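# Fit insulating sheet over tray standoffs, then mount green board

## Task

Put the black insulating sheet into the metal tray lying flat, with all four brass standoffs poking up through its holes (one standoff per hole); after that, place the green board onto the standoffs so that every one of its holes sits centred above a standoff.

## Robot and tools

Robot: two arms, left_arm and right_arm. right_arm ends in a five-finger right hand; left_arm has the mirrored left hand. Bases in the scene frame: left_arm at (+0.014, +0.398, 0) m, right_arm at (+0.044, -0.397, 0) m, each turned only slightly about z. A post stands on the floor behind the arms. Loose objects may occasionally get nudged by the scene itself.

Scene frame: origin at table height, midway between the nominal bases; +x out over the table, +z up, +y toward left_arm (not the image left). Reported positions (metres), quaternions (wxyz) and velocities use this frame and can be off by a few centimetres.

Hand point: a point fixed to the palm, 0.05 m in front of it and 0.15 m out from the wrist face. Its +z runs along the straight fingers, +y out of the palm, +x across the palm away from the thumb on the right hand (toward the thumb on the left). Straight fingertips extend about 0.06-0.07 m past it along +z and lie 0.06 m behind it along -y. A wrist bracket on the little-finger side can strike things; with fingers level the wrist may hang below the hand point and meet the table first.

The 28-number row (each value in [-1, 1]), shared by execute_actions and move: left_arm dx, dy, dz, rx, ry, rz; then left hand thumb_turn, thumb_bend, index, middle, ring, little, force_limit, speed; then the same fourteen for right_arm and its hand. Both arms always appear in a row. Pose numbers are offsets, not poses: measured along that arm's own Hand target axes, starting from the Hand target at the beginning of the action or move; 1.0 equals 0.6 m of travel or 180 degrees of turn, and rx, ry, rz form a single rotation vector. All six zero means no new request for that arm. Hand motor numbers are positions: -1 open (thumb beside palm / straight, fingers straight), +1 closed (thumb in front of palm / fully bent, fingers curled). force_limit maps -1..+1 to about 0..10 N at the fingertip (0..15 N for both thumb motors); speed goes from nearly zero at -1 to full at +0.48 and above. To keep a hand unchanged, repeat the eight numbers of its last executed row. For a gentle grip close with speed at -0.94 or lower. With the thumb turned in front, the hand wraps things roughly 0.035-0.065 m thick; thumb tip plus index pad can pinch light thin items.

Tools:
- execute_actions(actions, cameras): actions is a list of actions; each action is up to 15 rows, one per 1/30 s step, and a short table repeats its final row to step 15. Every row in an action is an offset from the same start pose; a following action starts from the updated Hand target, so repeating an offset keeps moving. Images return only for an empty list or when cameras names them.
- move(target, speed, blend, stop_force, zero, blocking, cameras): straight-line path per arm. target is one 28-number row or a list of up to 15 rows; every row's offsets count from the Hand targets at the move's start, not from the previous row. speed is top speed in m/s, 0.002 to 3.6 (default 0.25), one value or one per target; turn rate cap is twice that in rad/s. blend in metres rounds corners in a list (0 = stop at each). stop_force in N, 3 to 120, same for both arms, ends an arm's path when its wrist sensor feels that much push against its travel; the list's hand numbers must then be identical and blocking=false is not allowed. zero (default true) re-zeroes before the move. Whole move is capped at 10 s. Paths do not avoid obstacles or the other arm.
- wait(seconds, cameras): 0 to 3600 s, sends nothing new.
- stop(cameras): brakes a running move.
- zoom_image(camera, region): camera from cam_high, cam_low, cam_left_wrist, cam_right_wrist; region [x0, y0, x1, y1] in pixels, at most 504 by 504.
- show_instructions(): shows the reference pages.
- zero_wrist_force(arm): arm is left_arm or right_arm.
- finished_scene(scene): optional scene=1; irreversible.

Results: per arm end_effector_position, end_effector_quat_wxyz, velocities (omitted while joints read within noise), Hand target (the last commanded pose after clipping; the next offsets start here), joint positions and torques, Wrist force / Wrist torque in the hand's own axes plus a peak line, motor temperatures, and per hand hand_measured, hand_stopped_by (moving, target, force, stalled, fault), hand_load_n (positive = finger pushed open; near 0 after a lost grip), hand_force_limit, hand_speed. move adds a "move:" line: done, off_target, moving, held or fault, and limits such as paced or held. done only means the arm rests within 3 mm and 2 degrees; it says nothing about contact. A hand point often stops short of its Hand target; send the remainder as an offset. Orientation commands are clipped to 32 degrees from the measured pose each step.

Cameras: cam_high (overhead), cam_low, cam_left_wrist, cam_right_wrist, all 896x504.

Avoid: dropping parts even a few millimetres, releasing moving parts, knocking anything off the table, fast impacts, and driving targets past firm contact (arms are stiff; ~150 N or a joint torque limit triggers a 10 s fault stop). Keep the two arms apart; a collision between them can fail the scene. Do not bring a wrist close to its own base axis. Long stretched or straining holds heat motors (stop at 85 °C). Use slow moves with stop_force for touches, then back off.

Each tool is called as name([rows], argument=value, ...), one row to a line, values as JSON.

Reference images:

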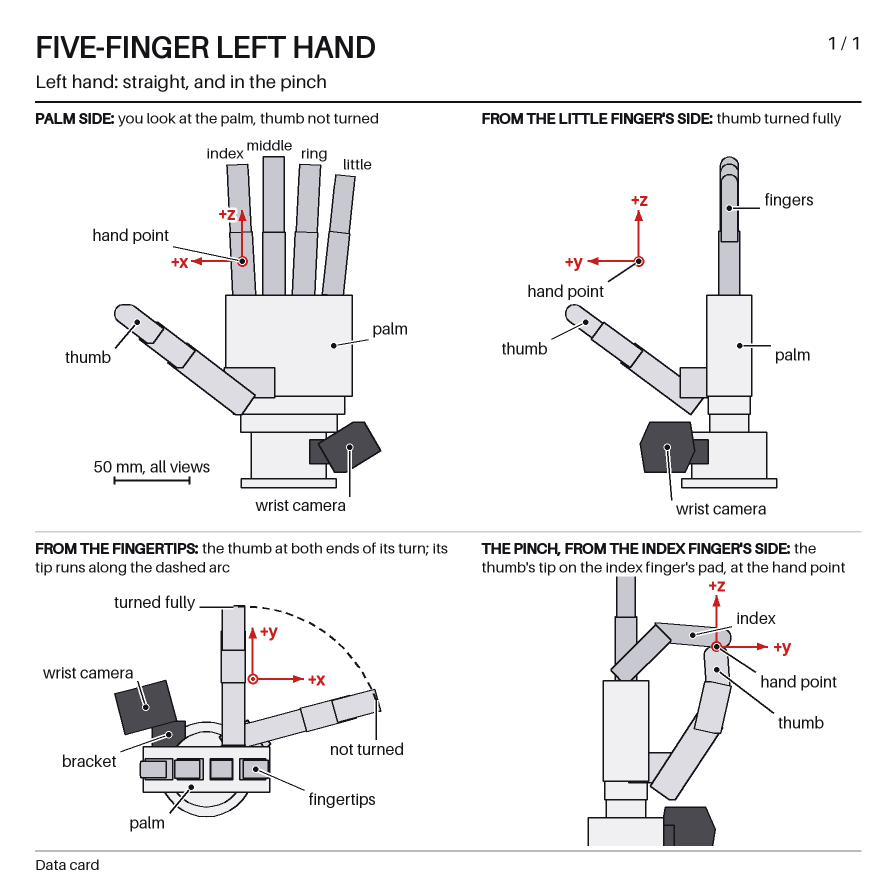

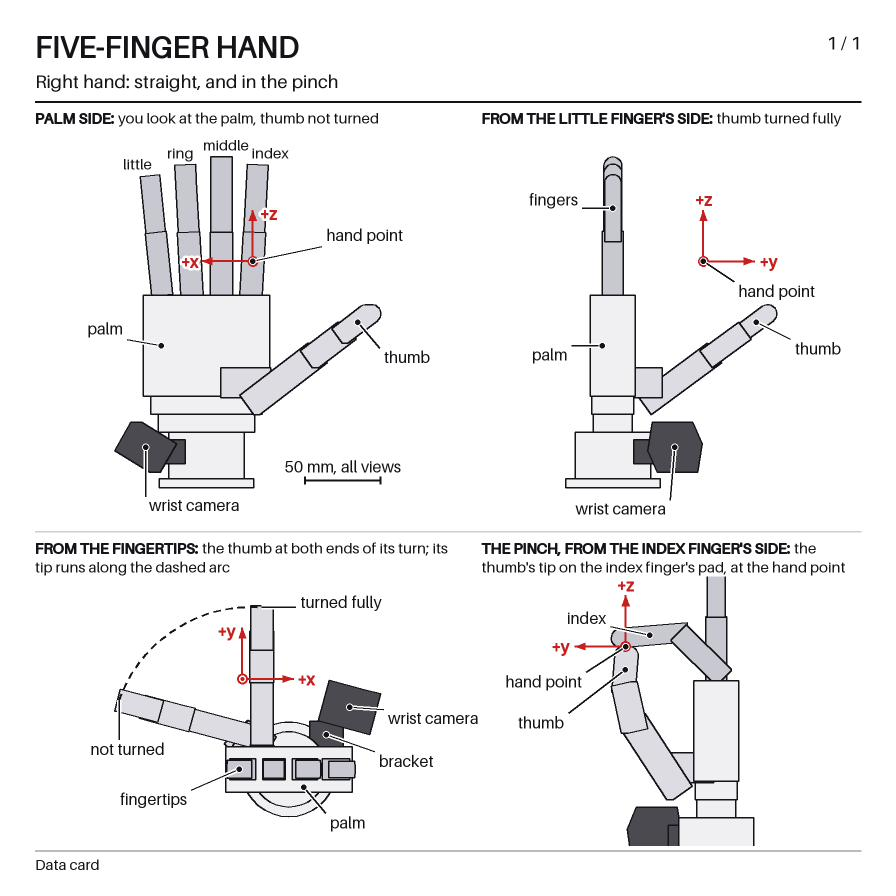

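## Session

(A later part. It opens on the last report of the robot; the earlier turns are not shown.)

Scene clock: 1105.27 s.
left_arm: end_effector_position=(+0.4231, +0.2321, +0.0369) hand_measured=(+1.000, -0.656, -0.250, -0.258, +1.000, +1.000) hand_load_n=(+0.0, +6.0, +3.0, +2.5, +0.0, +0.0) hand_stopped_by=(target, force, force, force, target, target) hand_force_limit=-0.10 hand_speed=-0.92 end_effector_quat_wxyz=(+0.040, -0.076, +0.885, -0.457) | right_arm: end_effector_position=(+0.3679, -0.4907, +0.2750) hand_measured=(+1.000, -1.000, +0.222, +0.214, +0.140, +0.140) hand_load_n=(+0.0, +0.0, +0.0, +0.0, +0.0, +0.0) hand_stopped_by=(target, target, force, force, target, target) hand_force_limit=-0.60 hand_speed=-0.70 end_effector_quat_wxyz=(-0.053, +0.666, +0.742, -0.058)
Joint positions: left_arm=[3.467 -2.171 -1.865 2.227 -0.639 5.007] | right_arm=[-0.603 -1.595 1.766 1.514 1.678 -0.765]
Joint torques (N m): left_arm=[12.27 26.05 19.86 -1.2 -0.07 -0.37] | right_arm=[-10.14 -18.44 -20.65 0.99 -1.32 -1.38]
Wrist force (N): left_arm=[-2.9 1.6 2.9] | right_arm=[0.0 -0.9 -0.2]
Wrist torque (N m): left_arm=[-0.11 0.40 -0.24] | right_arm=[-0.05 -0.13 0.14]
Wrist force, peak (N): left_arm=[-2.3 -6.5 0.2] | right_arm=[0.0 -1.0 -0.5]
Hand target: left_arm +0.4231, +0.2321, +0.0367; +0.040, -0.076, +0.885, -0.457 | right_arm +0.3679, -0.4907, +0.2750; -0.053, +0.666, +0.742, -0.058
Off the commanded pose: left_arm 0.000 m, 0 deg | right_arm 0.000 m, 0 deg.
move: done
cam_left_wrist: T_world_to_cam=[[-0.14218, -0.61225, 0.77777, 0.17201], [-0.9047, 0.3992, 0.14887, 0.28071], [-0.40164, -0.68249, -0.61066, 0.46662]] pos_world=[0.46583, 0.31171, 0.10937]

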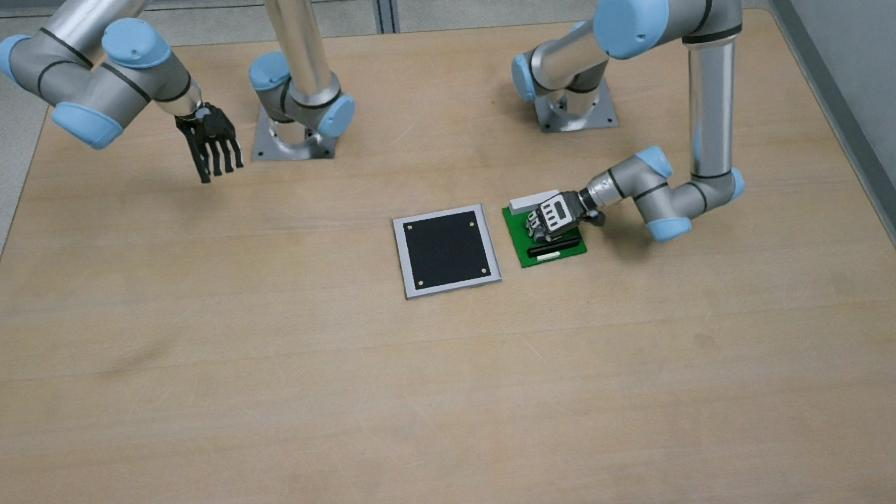

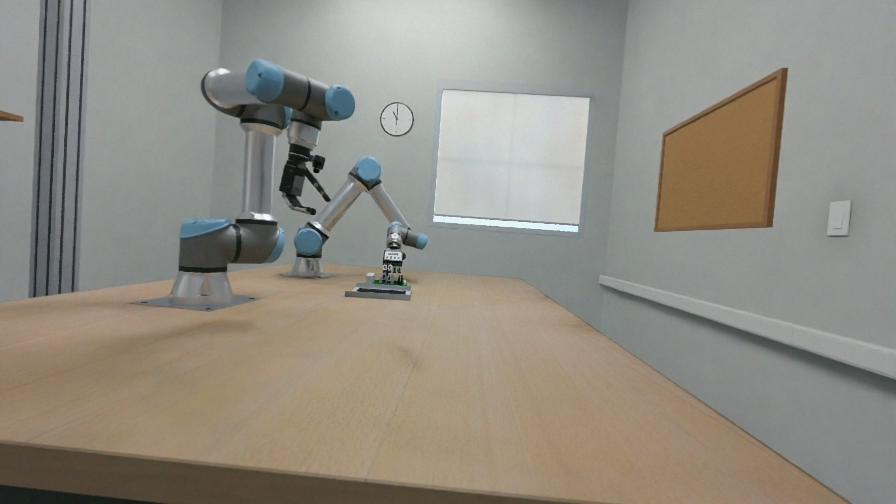

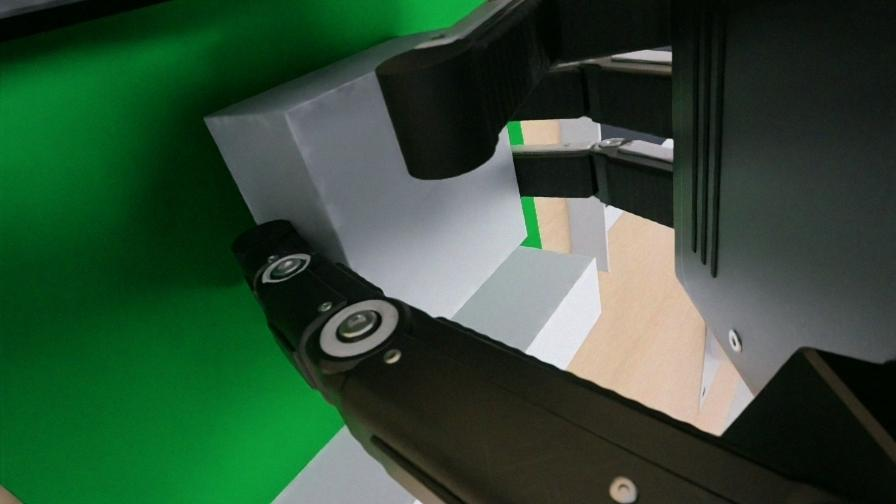

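move(target=[0,0,0,0,0,0,1,-0.55,0.05,0.05,1,1,0.0,-0.94,0,0,0,0,0,0,1,-1,0.3,0.3,0.14,0.14,-0.6,-0.7])

move(target=[0,-0.08151,-0.05793,0,0,0,1,-0.55,0.05,0.05,1,1,0.0,-0.94,0,0,0,0,0,0,1,-1,0.3,0.3,0.14,0.14,-0.6,-0.7], speed=0.05, cameras=["cam_high","cam_low","cam_left_wrist"])

zoom_image(camera="cam_low", region=[340, 200, 430, 310])

zoom_image(camera="cam_high", region=[490, 150, 610, 270])

Scene clock: 1111.60 s.
left_arm: end_effector_position=(+0.4231, +0.2321, +0.0367) hand_measured=(+1.000, -0.656, -0.228, -0.236, +1.000, +1.000) hand_load_n=(+0.0, +10.0, +5.5, +5.0, +0.0, +0.0) hand_stopped_by=(target, force, force, force, target, target) hand_force_limit=0.00 hand_speed=-0.94 end_effector_quat_wxyz=(+0.040, -0.076, +0.885, -0.457) | right_arm: end_effector_position=(+0.3679, -0.4907, +0.2750) hand_measured=(+1.000, -1.000, +0.222, +0.214, +0.140, +0.140) hand_load_n=(+0.0, +0.0, +0.0, +0.0, +0.0, +0.0) hand_stopped_by=(target, target, force, force, target, target) hand_force_limit=-0.60 hand_speed=-0.70 end_effector_quat_wxyz=(-0.053, +0.666, +0.742, -0.058)
Joint positions: left_arm=[3.467 -2.171 -1.865 2.227 -0.639 5.007] | right_arm=[-0.603 -1.595 1.766 1.514 1.678 -0.765]
Joint torques (N m): left_arm=[11.14 25.59 -0.48 -0.77 -0.12 -0.47] | right_arm=[-10.15 -19.52 -20.46 1 -1.64 -1.26]
Wrist force (N): left_arm=[-2.8 1.5 2.7] | right_arm=[0.2 -0.9 -0.7]
Wrist torque (N m): left_arm=[-0.10 0.38 -0.24] | right_arm=[-0.02 -0.14 0.15]
Wrist force, peak (N): left_arm=[-2.8 1.7 3.0] | right_arm=[0.1 -1.1 -0.7]
Hand target: left_arm +0.4231, +0.2321, +0.0367; +0.040, -0.076, +0.885, -0.457 | right_arm +0.3679, -0.4907, +0.2750; -0.053, +0.666, +0.742, -0.058
Off the commanded pose: left_arm 0.000 m, 0 deg | right_arm 0.000 m, 0 deg.
move: done

Scene clock: 1113.13 s.
left_arm: end_effector_position=(+0.4232, +0.2321, +0.0968) hand_measured=(+1.000, -0.656, -0.228, -0.236, +1.000, +1.000) hand_load_n=(+0.0, +10.0, +5.5, +5.0, +0.0, +0.0) hand_stopped_by=(target, force, force, force, target, target) hand_force_limit=0.00 hand_speed=-0.94 end_effector_quat_wxyz=(+0.040, -0.076, +0.885, -0.457) | right_arm: end_effector_position=(+0.3679, -0.4907, +0.2750) hand_measured=(+1.000, -1.000, +0.222, +0.214, +0.140, +0.140) hand_load_n=(+0.0, +0.0, +0.0, +0.0, +0.0, +0.0) hand_stopped_by=(target, target, force, force, target, target) hand_force_limit=-0.60 hand_speed=-0.70 end_effector_quat_wxyz=(-0.053, +0.666, +0.742, -0.058)
Joint positions: left_arm=[3.467 -2.063 -1.837 2.091 -0.639 5.007] | right_arm=[-0.603 -1.595 1.766 1.514 1.678 -0.765]
Joint torques (N m): left_arm=[-8.04 24.03 1.39 -0.4 2.12 0.8] | right_arm=[-10.78 -19.9 -19.27 0.92 -1.65 -1.26]
Wrist force (N): left_arm=[-2.8 1.7 2.9] | right_arm=[0.0 -0.8 -0.5]
Wrist torque (N m): left_arm=[-0.10 0.39 -0.25] | right_arm=[-0.02 -0.11 0.14]
Wrist force, peak (N): left_arm=[-3.2 2.6 3.3] | right_arm=[0.1 -1.1 -0.4]
Hand target: left_arm +0.4231, +0.2321, +0.0967; +0.040, -0.076, +0.885, -0.457 | right_arm +0.3679, -0.4907, +0.2750; -0.053, +0.666, +0.742, -0.058
Off the commanded pose: left_arm 0.000 m, 0 deg | right_arm 0.000 m, 0 deg.
move: done
cam_left_wrist: T_world_to_cam=[[-0.14239, -0.61233, 0.77768, 0.1255], [-0.9048, 0.39909, 0.14857, 0.272], [-0.40133, -0.68248, -0.61086, 0.50319]] pos_world=[0.46593, 0.31171, 0.16937]

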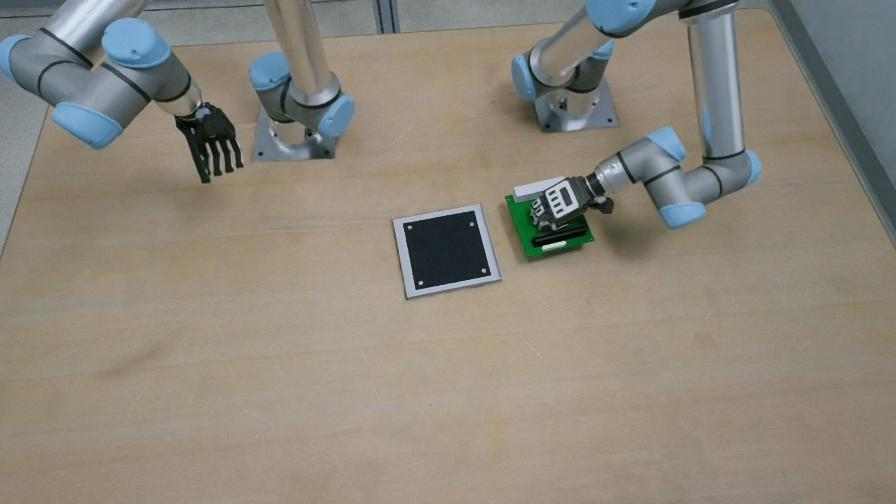

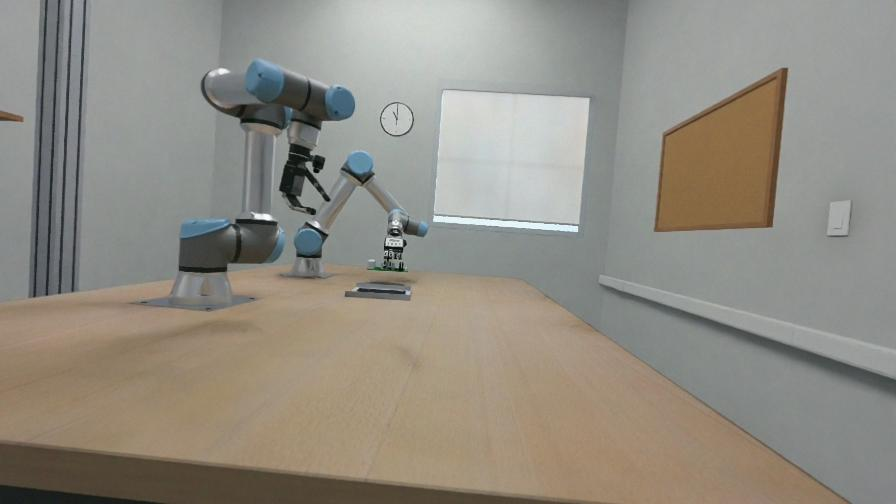

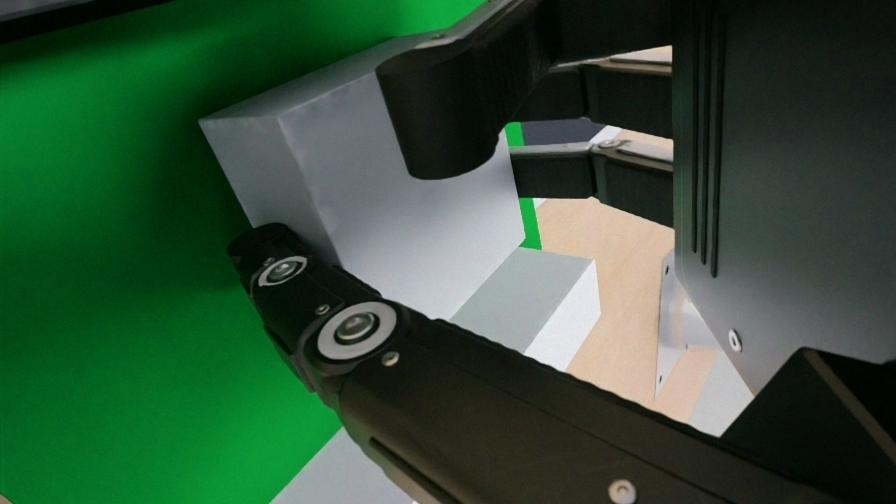

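Scaled by 4.582 from the camera's image (finer frame: 1280x720).

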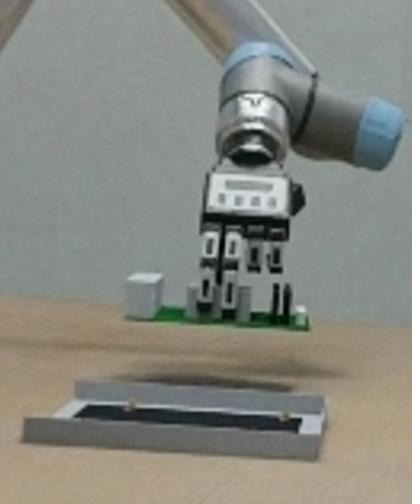

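Scaled by 4.200 from the camera's image (finer frame: 1280x720).

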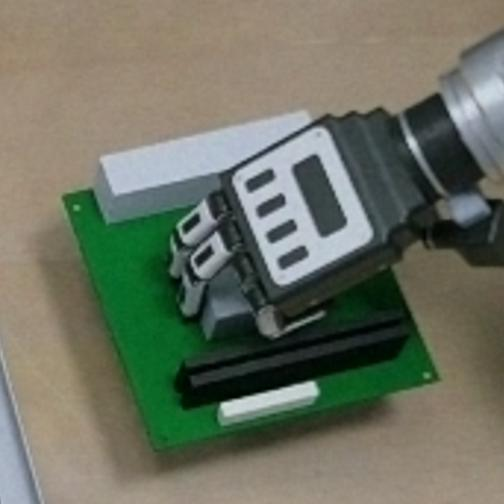

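move(target=[0.0299,-0.2432,0.3422,0,0.01494,0.01062,1,-0.55,0.05,0.05,1,1,0.0,-0.94,0,0,0,0,0,0,1,-1,0.3,0.3,0.14,0.14,-0.6,-0.7], speed=0.12, cameras=["cam_high","cam_low","cam_left_wrist"])

zoom_image(camera="cam_low", region=[340, 200, 430, 310])

zoom_image(camera="cam_high", region=[380, 180, 510, 310])

Scene clock: 1132.23 s.
left_arm: end_effector_position=(+0.4484, -0.0192, +0.0966) hand_measured=(+1.000, -0.656, -0.228, -0.236, +1.000, +1.000) hand_load_n=(+0.0, +10.0, +5.5, +5.0, +0.0, +0.0) hand_stopped_by=(target, force, force, force, target, target) hand_force_limit=0.00 hand_speed=-0.94 end_effector_quat_wxyz=(+0.026, -0.050, +0.887, -0.458) | right_arm: end_effector_position=(+0.3679, -0.4907, +0.2750) hand_measured=(+1.000, -1.000, +0.222, +0.214, +0.140, +0.140) hand_load_n=(+0.0, +0.0, +0.0, +0.0, +0.0, +0.0) hand_stopped_by=(target, target, force, force, target, target) hand_force_limit=-0.60 hand_speed=-0.70 end_effector_quat_wxyz=(-0.053, +0.666, +0.742, -0.058)
Joint positions: left_arm=[2.884 -2.154 -1.472 2.508 -0.7 4.148] | right_arm=[-0.603 -1.595 1.766 1.514 1.678 -0.765]
Joint torques (N m): left_arm=[3.14 43.68 11.53 -4.04 4.64 -0.88] | right_arm=[-9.74 -20.33 -19.34 0.93 -1.61 -1.26]
Wrist force (N): left_arm=[-2.8 1.6 2.8] | right_arm=[0.0 -0.8 -0.5]
Wrist torque (N m): left_arm=[-0.15 0.37 -0.42] | right_arm=[-0.02 -0.12 0.14]
Wrist force, peak (N): left_arm=[-2.8 0.1 4.4] | right_arm=[0.2 -0.9 -0.7]
Hand target: left_arm +0.4484, -0.0192, +0.0967; +0.026, -0.050, +0.887, -0.458 | right_arm +0.3679, -0.4907, +0.2750; -0.053, +0.666, +0.742, -0.058
Off the commanded pose: left_arm 0.000 m, 0 deg | right_arm 0.000 m, 0 deg.
move: done
cam_left_wrist: T_world_to_cam=[[-0.17737, -0.60307, 0.77772, -0.00878], [-0.88021, 0.45067, 0.14873, 0.38502], [-0.44019, -0.65818, -0.61077, 0.35956]] pos_world=[0.49562, 0.05785, 0.16917]

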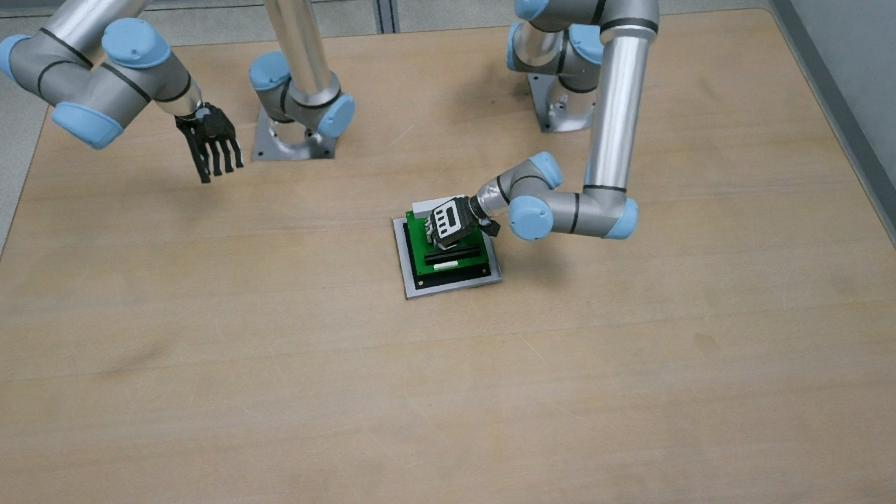

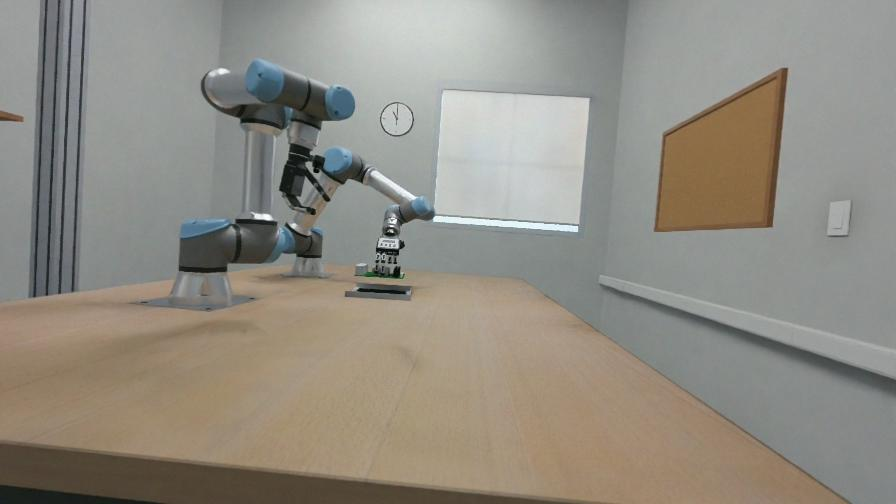

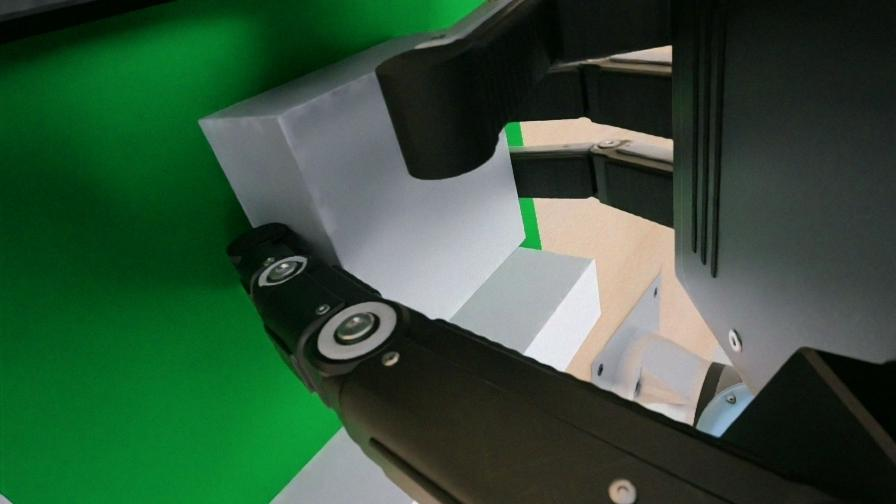

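Scaled by 4.582 from the camera's image (finer frame: 1280x720).

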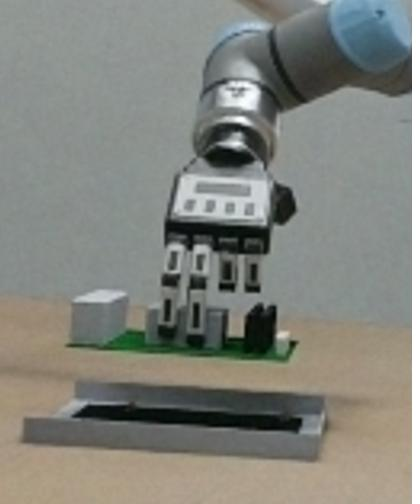

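Scaled by 3.877 from the camera's image (finer frame: 1280x720).

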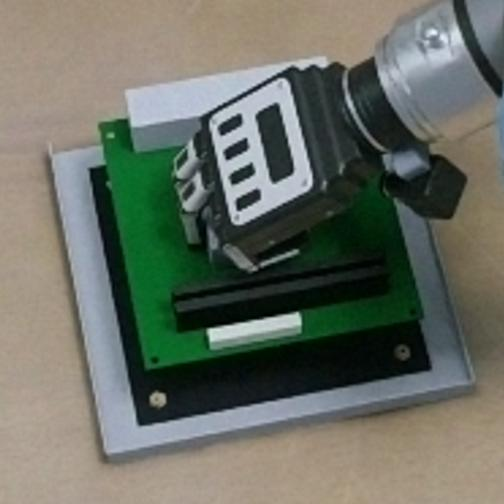

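move(target=[0,0.0592,0.0462,0,0,0,1,-0.55,0.05,0.05,1,1,0.0,-0.94,0,0,0,0,0,0,1,-1,0.3,0.3,0.14,0.14,-0.6,-0.7], speed=0.06, cameras=["cam_high","cam_low"])

zoom_image(camera="cam_low", region=[340, 230, 430, 310])

zoom_image(camera="cam_high", region=[390, 190, 510, 310])

Scene clock: 1141.83 s.
left_arm: end_effector_position=(+0.4485, -0.0212, +0.0515) hand_measured=(+1.000, -0.656, -0.228, -0.236, +1.000, +1.000) hand_load_n=(+0.0, +10.0, +5.5, +5.0, -0.5, +0.0) hand_stopped_by=(target, force, force, force, target, target) hand_force_limit=0.00 hand_speed=-0.94 end_effector_quat_wxyz=(+0.026, -0.051, +0.887, -0.458) | right_arm: end_effector_position=(+0.3679, -0.4907, +0.2750) hand_measured=(+1.000, -1.000, +0.222, +0.214, +0.140, +0.140) hand_load_n=(+0.0, +0.0, +0.5, +0.0, +0.5, +0.0) hand_stopped_by=(target, target, force, force, target, target) hand_force_limit=-0.60 hand_speed=-0.70 end_effector_quat_wxyz=(-0.053, +0.666, +0.742, -0.058)
Joint positions: left_arm=[2.88 -2.21 -1.509 2.604 -0.702 4.142] | right_arm=[-0.603 -1.595 1.766 1.514 1.678 -0.765]
Joint torques (N m): left_arm=[-8.48 48.21 28.34 -4.26 -0.51 -0.55] | right_arm=[-9.02 -21.89 -17.85 1.18 -1.65 -0.84]
Wrist force (N): left_arm=[-2.6 1.5 2.7] | right_arm=[0.1 -0.8 -0.5]
Wrist torque (N m): left_arm=[-0.12 0.33 -0.26] | right_arm=[-0.02 -0.13 0.14]
Wrist force, peak (N): left_arm=[-3.0 2.6 3.5] | right_arm=[0.1 -1.1 -0.5]
Hand target: left_arm +0.4487, -0.0212, +0.0516; +0.026, -0.050, +0.887, -0.458 | right_arm +0.3679, -0.4907, +0.2750; -0.053, +0.666, +0.742, -0.058
Off the commanded pose: left_arm 0.000 m, 0 deg | right_arm 0.000 m, 0 deg.
move: done

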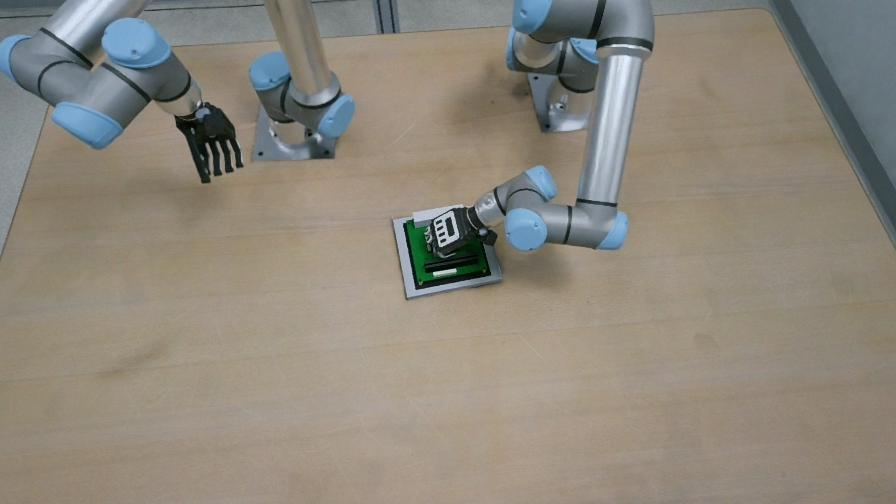

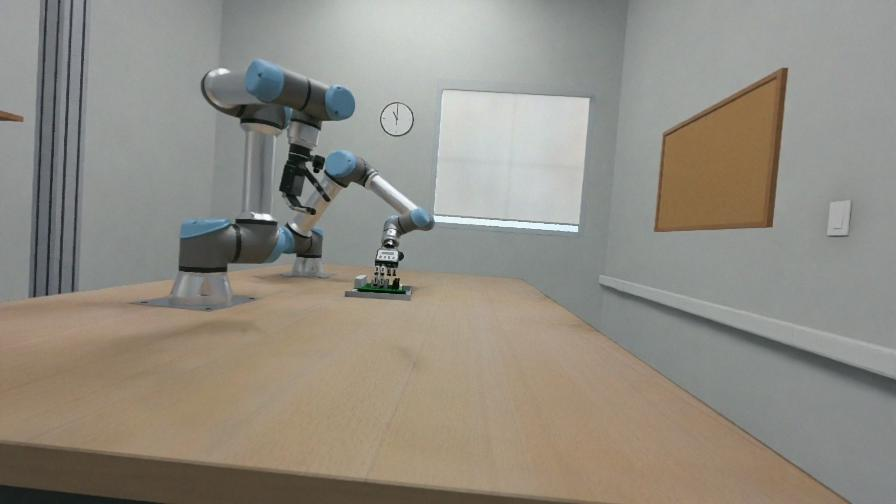

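Scaled by 5.600 from the camera's image (finer frame: 1280x720).

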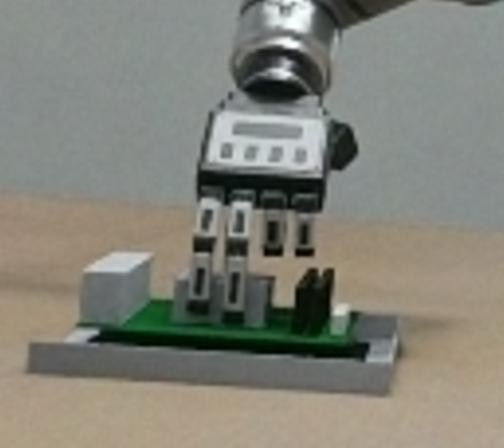

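Scaled by 4.200 from the camera's image (finer frame: 1280x720).

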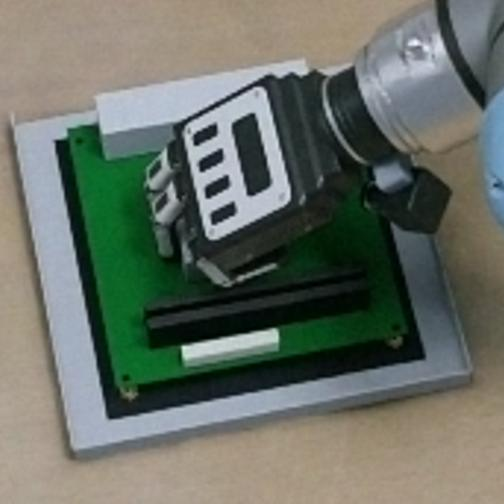

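zoom_image(camera="cam_high", region=[405, 265, 435, 295])

zoom_image(camera="cam_high", region=[470, 255, 500, 285])

zoom_image(camera="cam_high", region=[395, 210, 425, 240])

Scaled by 16.800 from the camera's image (finer frame: 1280x720).

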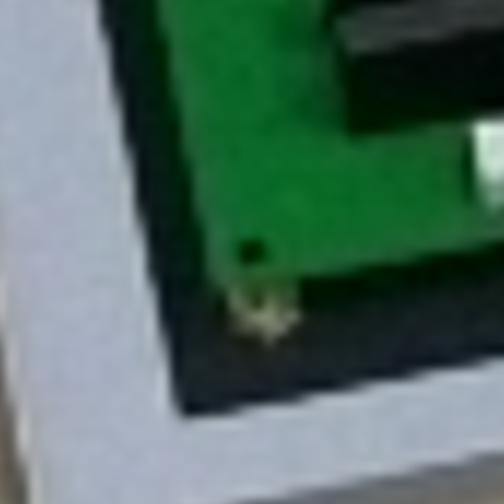

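Scaled by 16.800 from the camera's image (finer frame: 1280x720).

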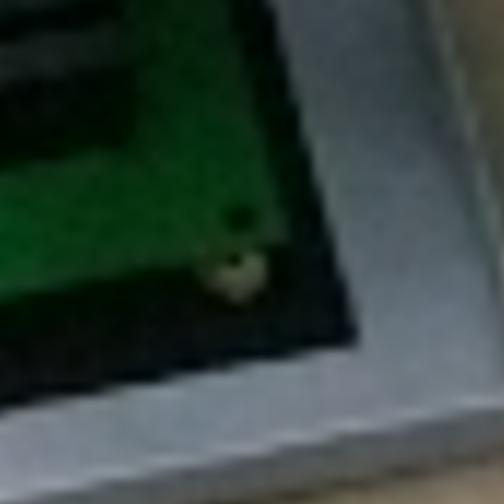

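Scaled by 16.800 from the camera's image (finer frame: 1280x720).

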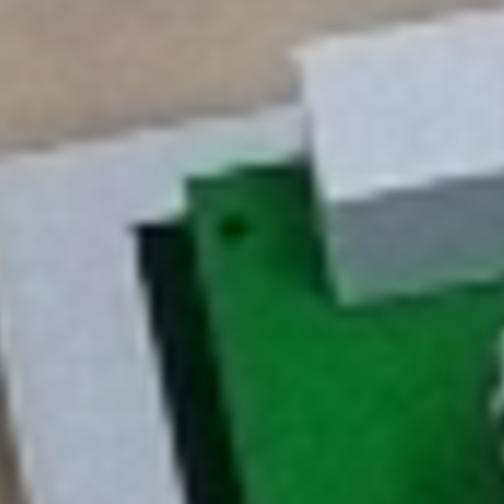

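move(target=[-0.0005,0.01407,0.00897,0,0,0,1,-0.55,0.05,0.05,1,1,0.0,-0.94,0,0,0,0,0,0,1,-1,0.3,0.3,0.14,0.14,-0.6,-0.7], speed=0.03, cameras=["cam_high","cam_low"])

zoom_image(camera="cam_low", region=[340, 250, 430, 310])

zoom_image(camera="cam_high", region=[405, 265, 435, 295])

zoom_image(camera="cam_high", region=[470, 255, 500, 285])

zoom_image(camera="cam_high", region=[395, 210, 425, 240])

Scene clock: 1158.17 s.
left_arm: end_effector_position=(+0.4489, -0.0206, +0.0415) hand_measured=(+1.000, -0.656, -0.228, -0.236, +1.000, +1.000) hand_load_n=(+0.0, +10.0, +5.5, +5.5, +0.0, +0.0) hand_stopped_by=(target, force, force, force, target, target) hand_force_limit=0.00 hand_speed=-0.94 end_effector_quat_wxyz=(+0.026, -0.050, +0.887, -0.458) | right_arm: end_effector_position=(+0.3679, -0.4907, +0.2750) hand_measured=(+1.000, -1.000, +0.222, +0.214, +0.140, +0.140) hand_load_n=(+0.0, +0.0, +0.0, +0.0, +0.0, +0.0) hand_stopped_by=(target, target, force, force, target, target) hand_force_limit=-0.60 hand_speed=-0.70 end_effector_quat_wxyz=(-0.053, +0.666, +0.742, -0.058)
Joint positions: left_arm=[2.881 -2.223 -1.516 2.624 -0.701 4.144] | right_arm=[-0.603 -1.595 1.766 1.514 1.678 -0.765]
Joint torques (N m): left_arm=[10.54 50.02 15.71 -4.08 4.23 0.45] | right_arm=[-9.29 -23.3 -18.25 1.34 -1.69 -0.81]
Wrist force (N): left_arm=[-2.9 1.4 3.0] | right_arm=[0.0 -0.9 -0.6]
Wrist torque (N m): left_arm=[-0.16 0.37 -0.44] | right_arm=[-0.02 -0.13 0.14]
Wrist force, peak (N): left_arm=[-2.9 1.9 3.3] | right_arm=[0.0 -1.2 -0.5]
Hand target: left_arm +0.4489, -0.0206, +0.0416; +0.026, -0.050, +0.887, -0.458 | right_arm +0.3679, -0.4907, +0.2750; -0.053, +0.666, +0.742, -0.058
Off the commanded pose: left_arm 0.000 m, 0 deg | right_arm 0.000 m, 0 deg.
move: done

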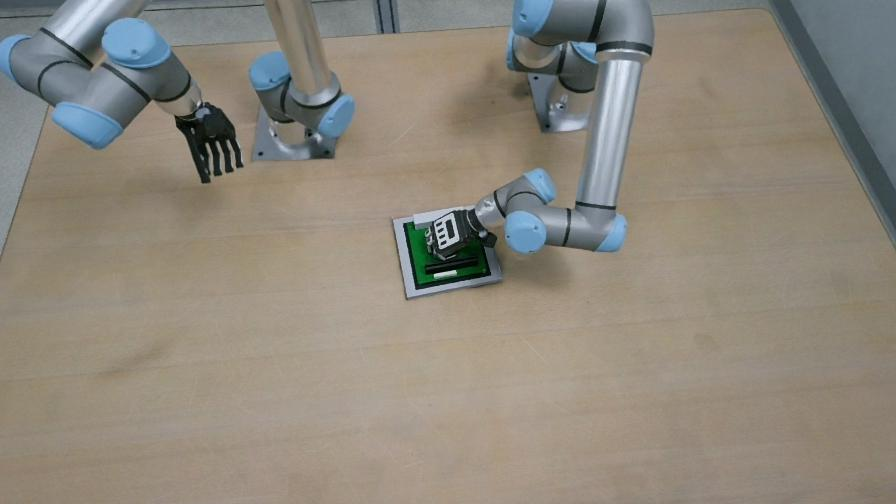

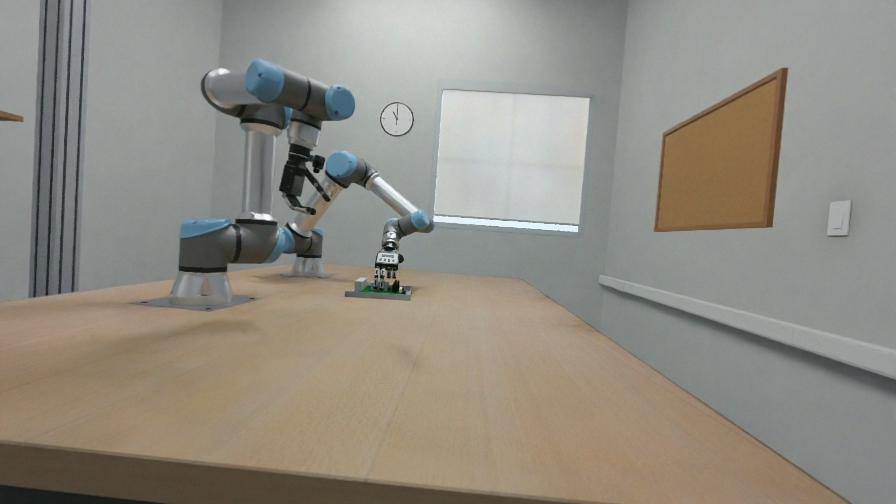

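Scaled by 5.600 from the camera's image (finer frame: 1280x720).

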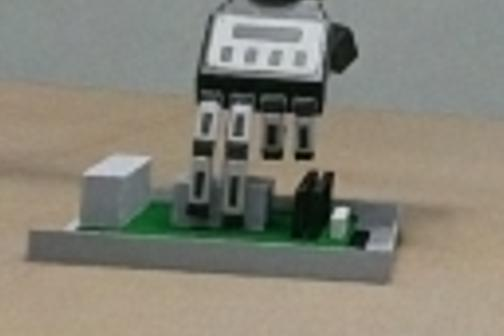

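Scaled by 16.800 from the camera's image (finer frame: 1280x720).

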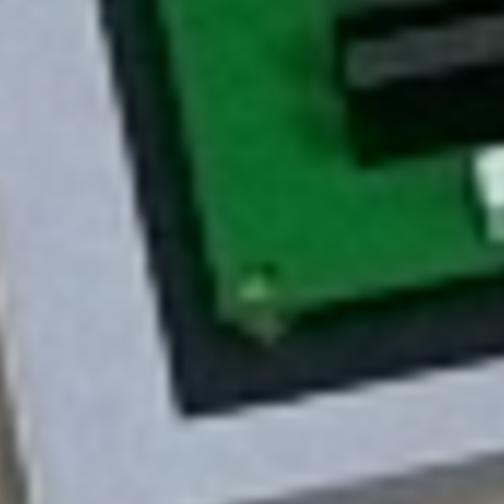

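Scaled by 16.800 from the camera's image (finer frame: 1280x720).

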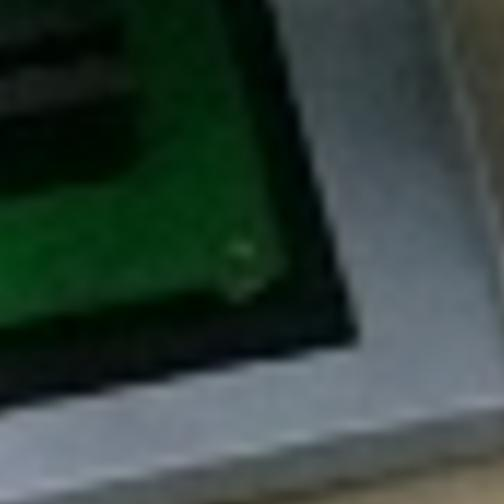

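Scaled by 16.800 from the camera's image (finer frame: 1280x720).

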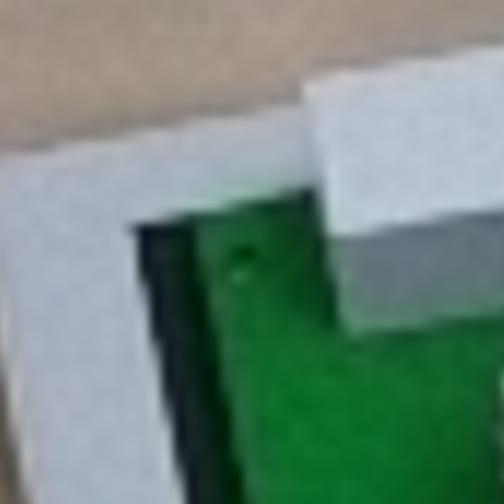

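move(target=[0,0.01087,0.00772,0,0,0,1,-0.55,0.05,0.05,1,1,0.0,-0.94,0,0,0,0,0,0,1,-1,0.3,0.3,0.14,0.14,-0.6,-0.7], speed=0.005, stop_force=3, cameras=["cam_high","cam_low"])

zoom_image(camera="cam_low", region=[340, 250, 430, 310])

zoom_image(camera="cam_high", region=[405, 265, 435, 295])

zoom_image(camera="cam_high", region=[470, 255, 500, 285])

zoom_image(camera="cam_high", region=[395, 210, 425, 240])

Scene clock: 1179.03 s.
left_arm: end_effector_position=(+0.4489, -0.0206, +0.0360) hand_measured=(+1.000, -0.656, -0.228, -0.236, +1.000, +1.000) hand_load_n=(+0.0, +9.0, +5.5, +5.5, +0.0, +0.0) hand_stopped_by=(target, force, force, force, target, target) hand_force_limit=0.00 hand_speed=-0.94 end_effector_quat_wxyz=(+0.026, -0.050, +0.887, -0.458) | right_arm: end_effector_position=(+0.3679, -0.4907, +0.2750) hand_measured=(+1.000, -1.000, +0.222, +0.214, +0.140, +0.140) hand_load_n=(+0.0, +0.0, +0.0, +0.0, +0.0, +0.0) hand_stopped_by=(target, target, force, force, target, target) hand_force_limit=-0.60 hand_speed=-0.70 end_effector_quat_wxyz=(-0.053, +0.666, +0.742, -0.058)
Joint positions: left_arm=[2.881 -2.231 -1.52 2.635 -0.701 4.144] | right_arm=[-0.603 -1.595 1.766 1.514 1.678 -0.765]
Joint torques (N m): left_arm=[-11.07 46.49 26.61 -3.79 0.09 0.49] | right_arm=[-9.69 -23.88 -14.88 1.41 -1.66 -0.87]
Wrist force (N): left_arm=[-2.9 -0.7 -0.7] | right_arm=[0.1 -0.8 -0.4]
Wrist torque (N m): left_arm=[-0.37 0.28 -0.43] | right_arm=[-0.02 -0.12 0.14]
Wrist force, peak (N): left_arm=[-2.6 -5.3 -3.5] | right_arm=[0.2 -1.0 -0.7]
Hand target: left_arm +0.4489, -0.0206, +0.0360; +0.026, -0.050, +0.887, -0.458 (not the last commanded pose) | right_arm +0.3679, -0.4907, +0.2750; -0.053, +0.666, +0.742, -0.058
Off the commanded pose: left_arm 0.002 m, 0 deg | right_arm 0.000 m, 0 deg.
move: contact (left_arm)

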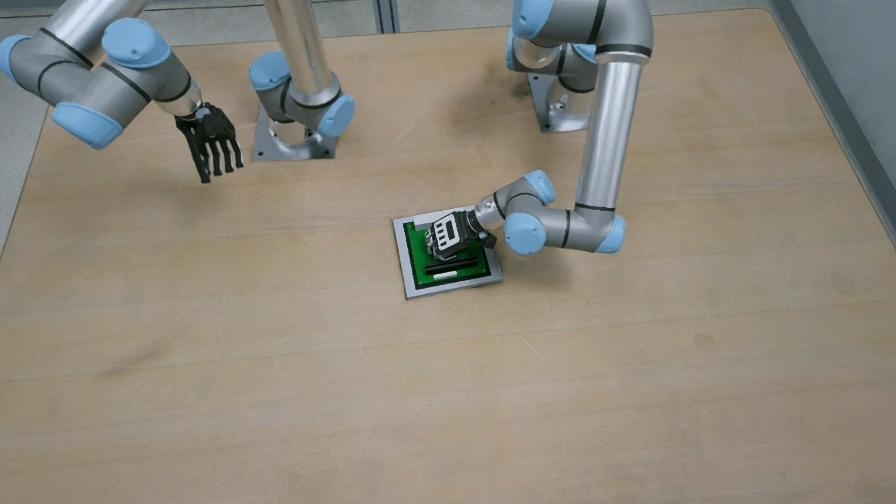

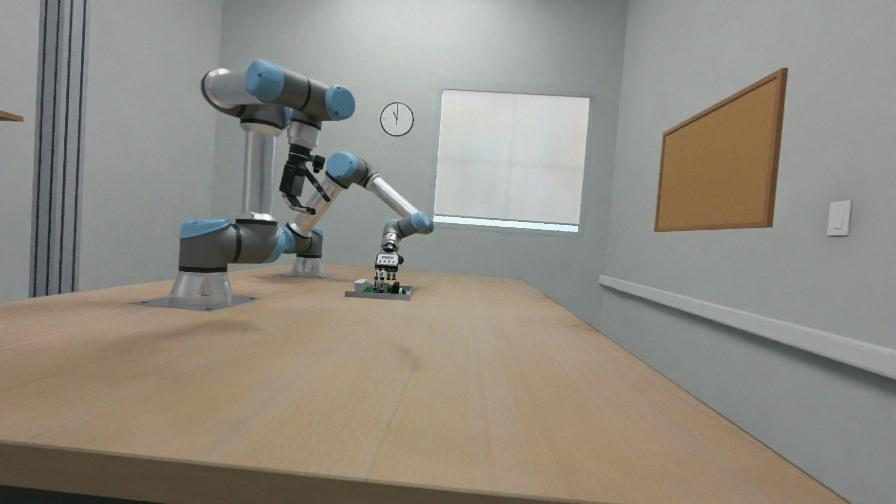

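Scaled by 5.600 from the camera's image (finer frame: 1280x720).

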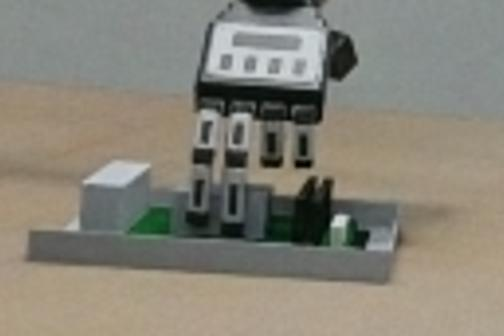

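Scaled by 16.800 from the camera's image (finer frame: 1280x720).

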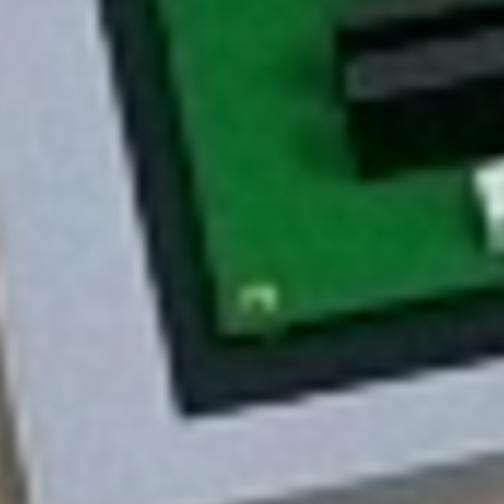

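Scaled by 16.800 from the camera's image (finer frame: 1280x720).

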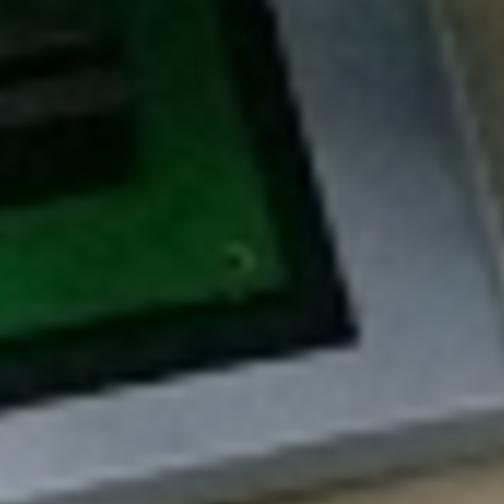

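Scaled by 16.800 from the camera's image (finer frame: 1280x720).

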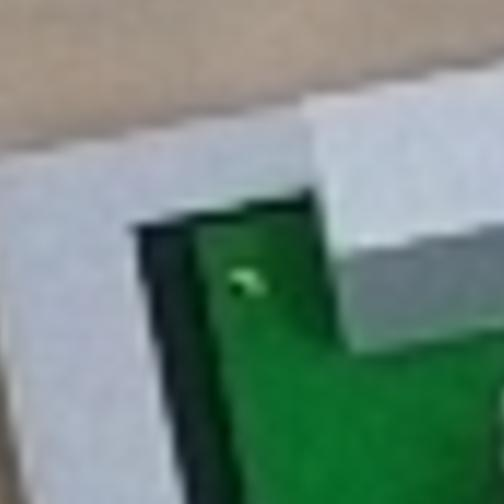

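zoom_image(camera="cam_high", region=[414, 276, 426, 288])

zoom_image(camera="cam_high", region=[403, 221, 415, 233])

zoom_image(camera="cam_high", region=[478, 265, 490, 277])

Scaled by 42.000 from the camera's image (finer frame: 1280x720).

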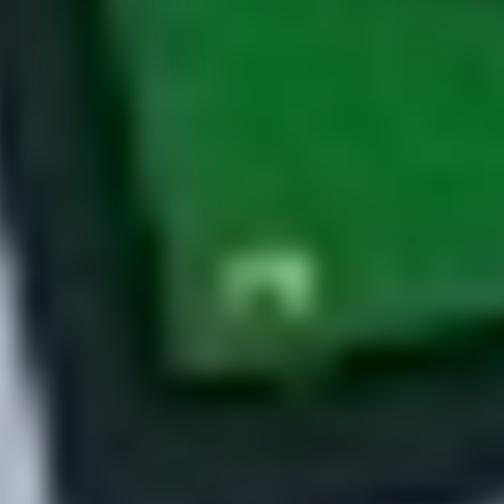

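Scaled by 42.000 from the camera's image (finer frame: 1280x720).

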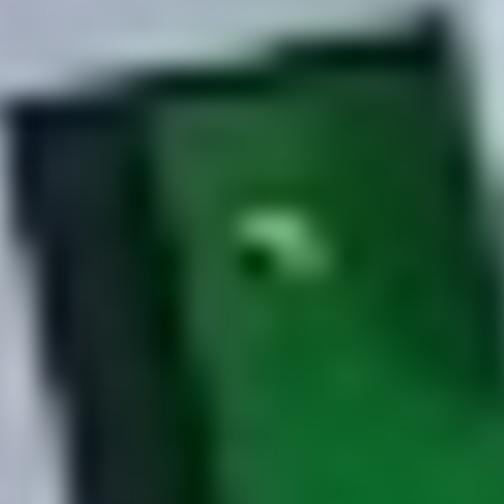

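Scaled by 42.000 from the camera's image (finer frame: 1280x720).

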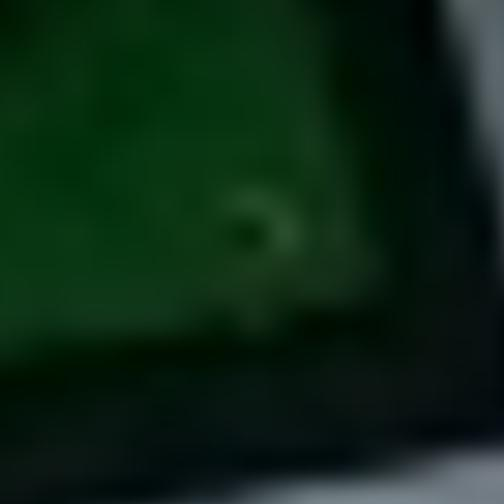

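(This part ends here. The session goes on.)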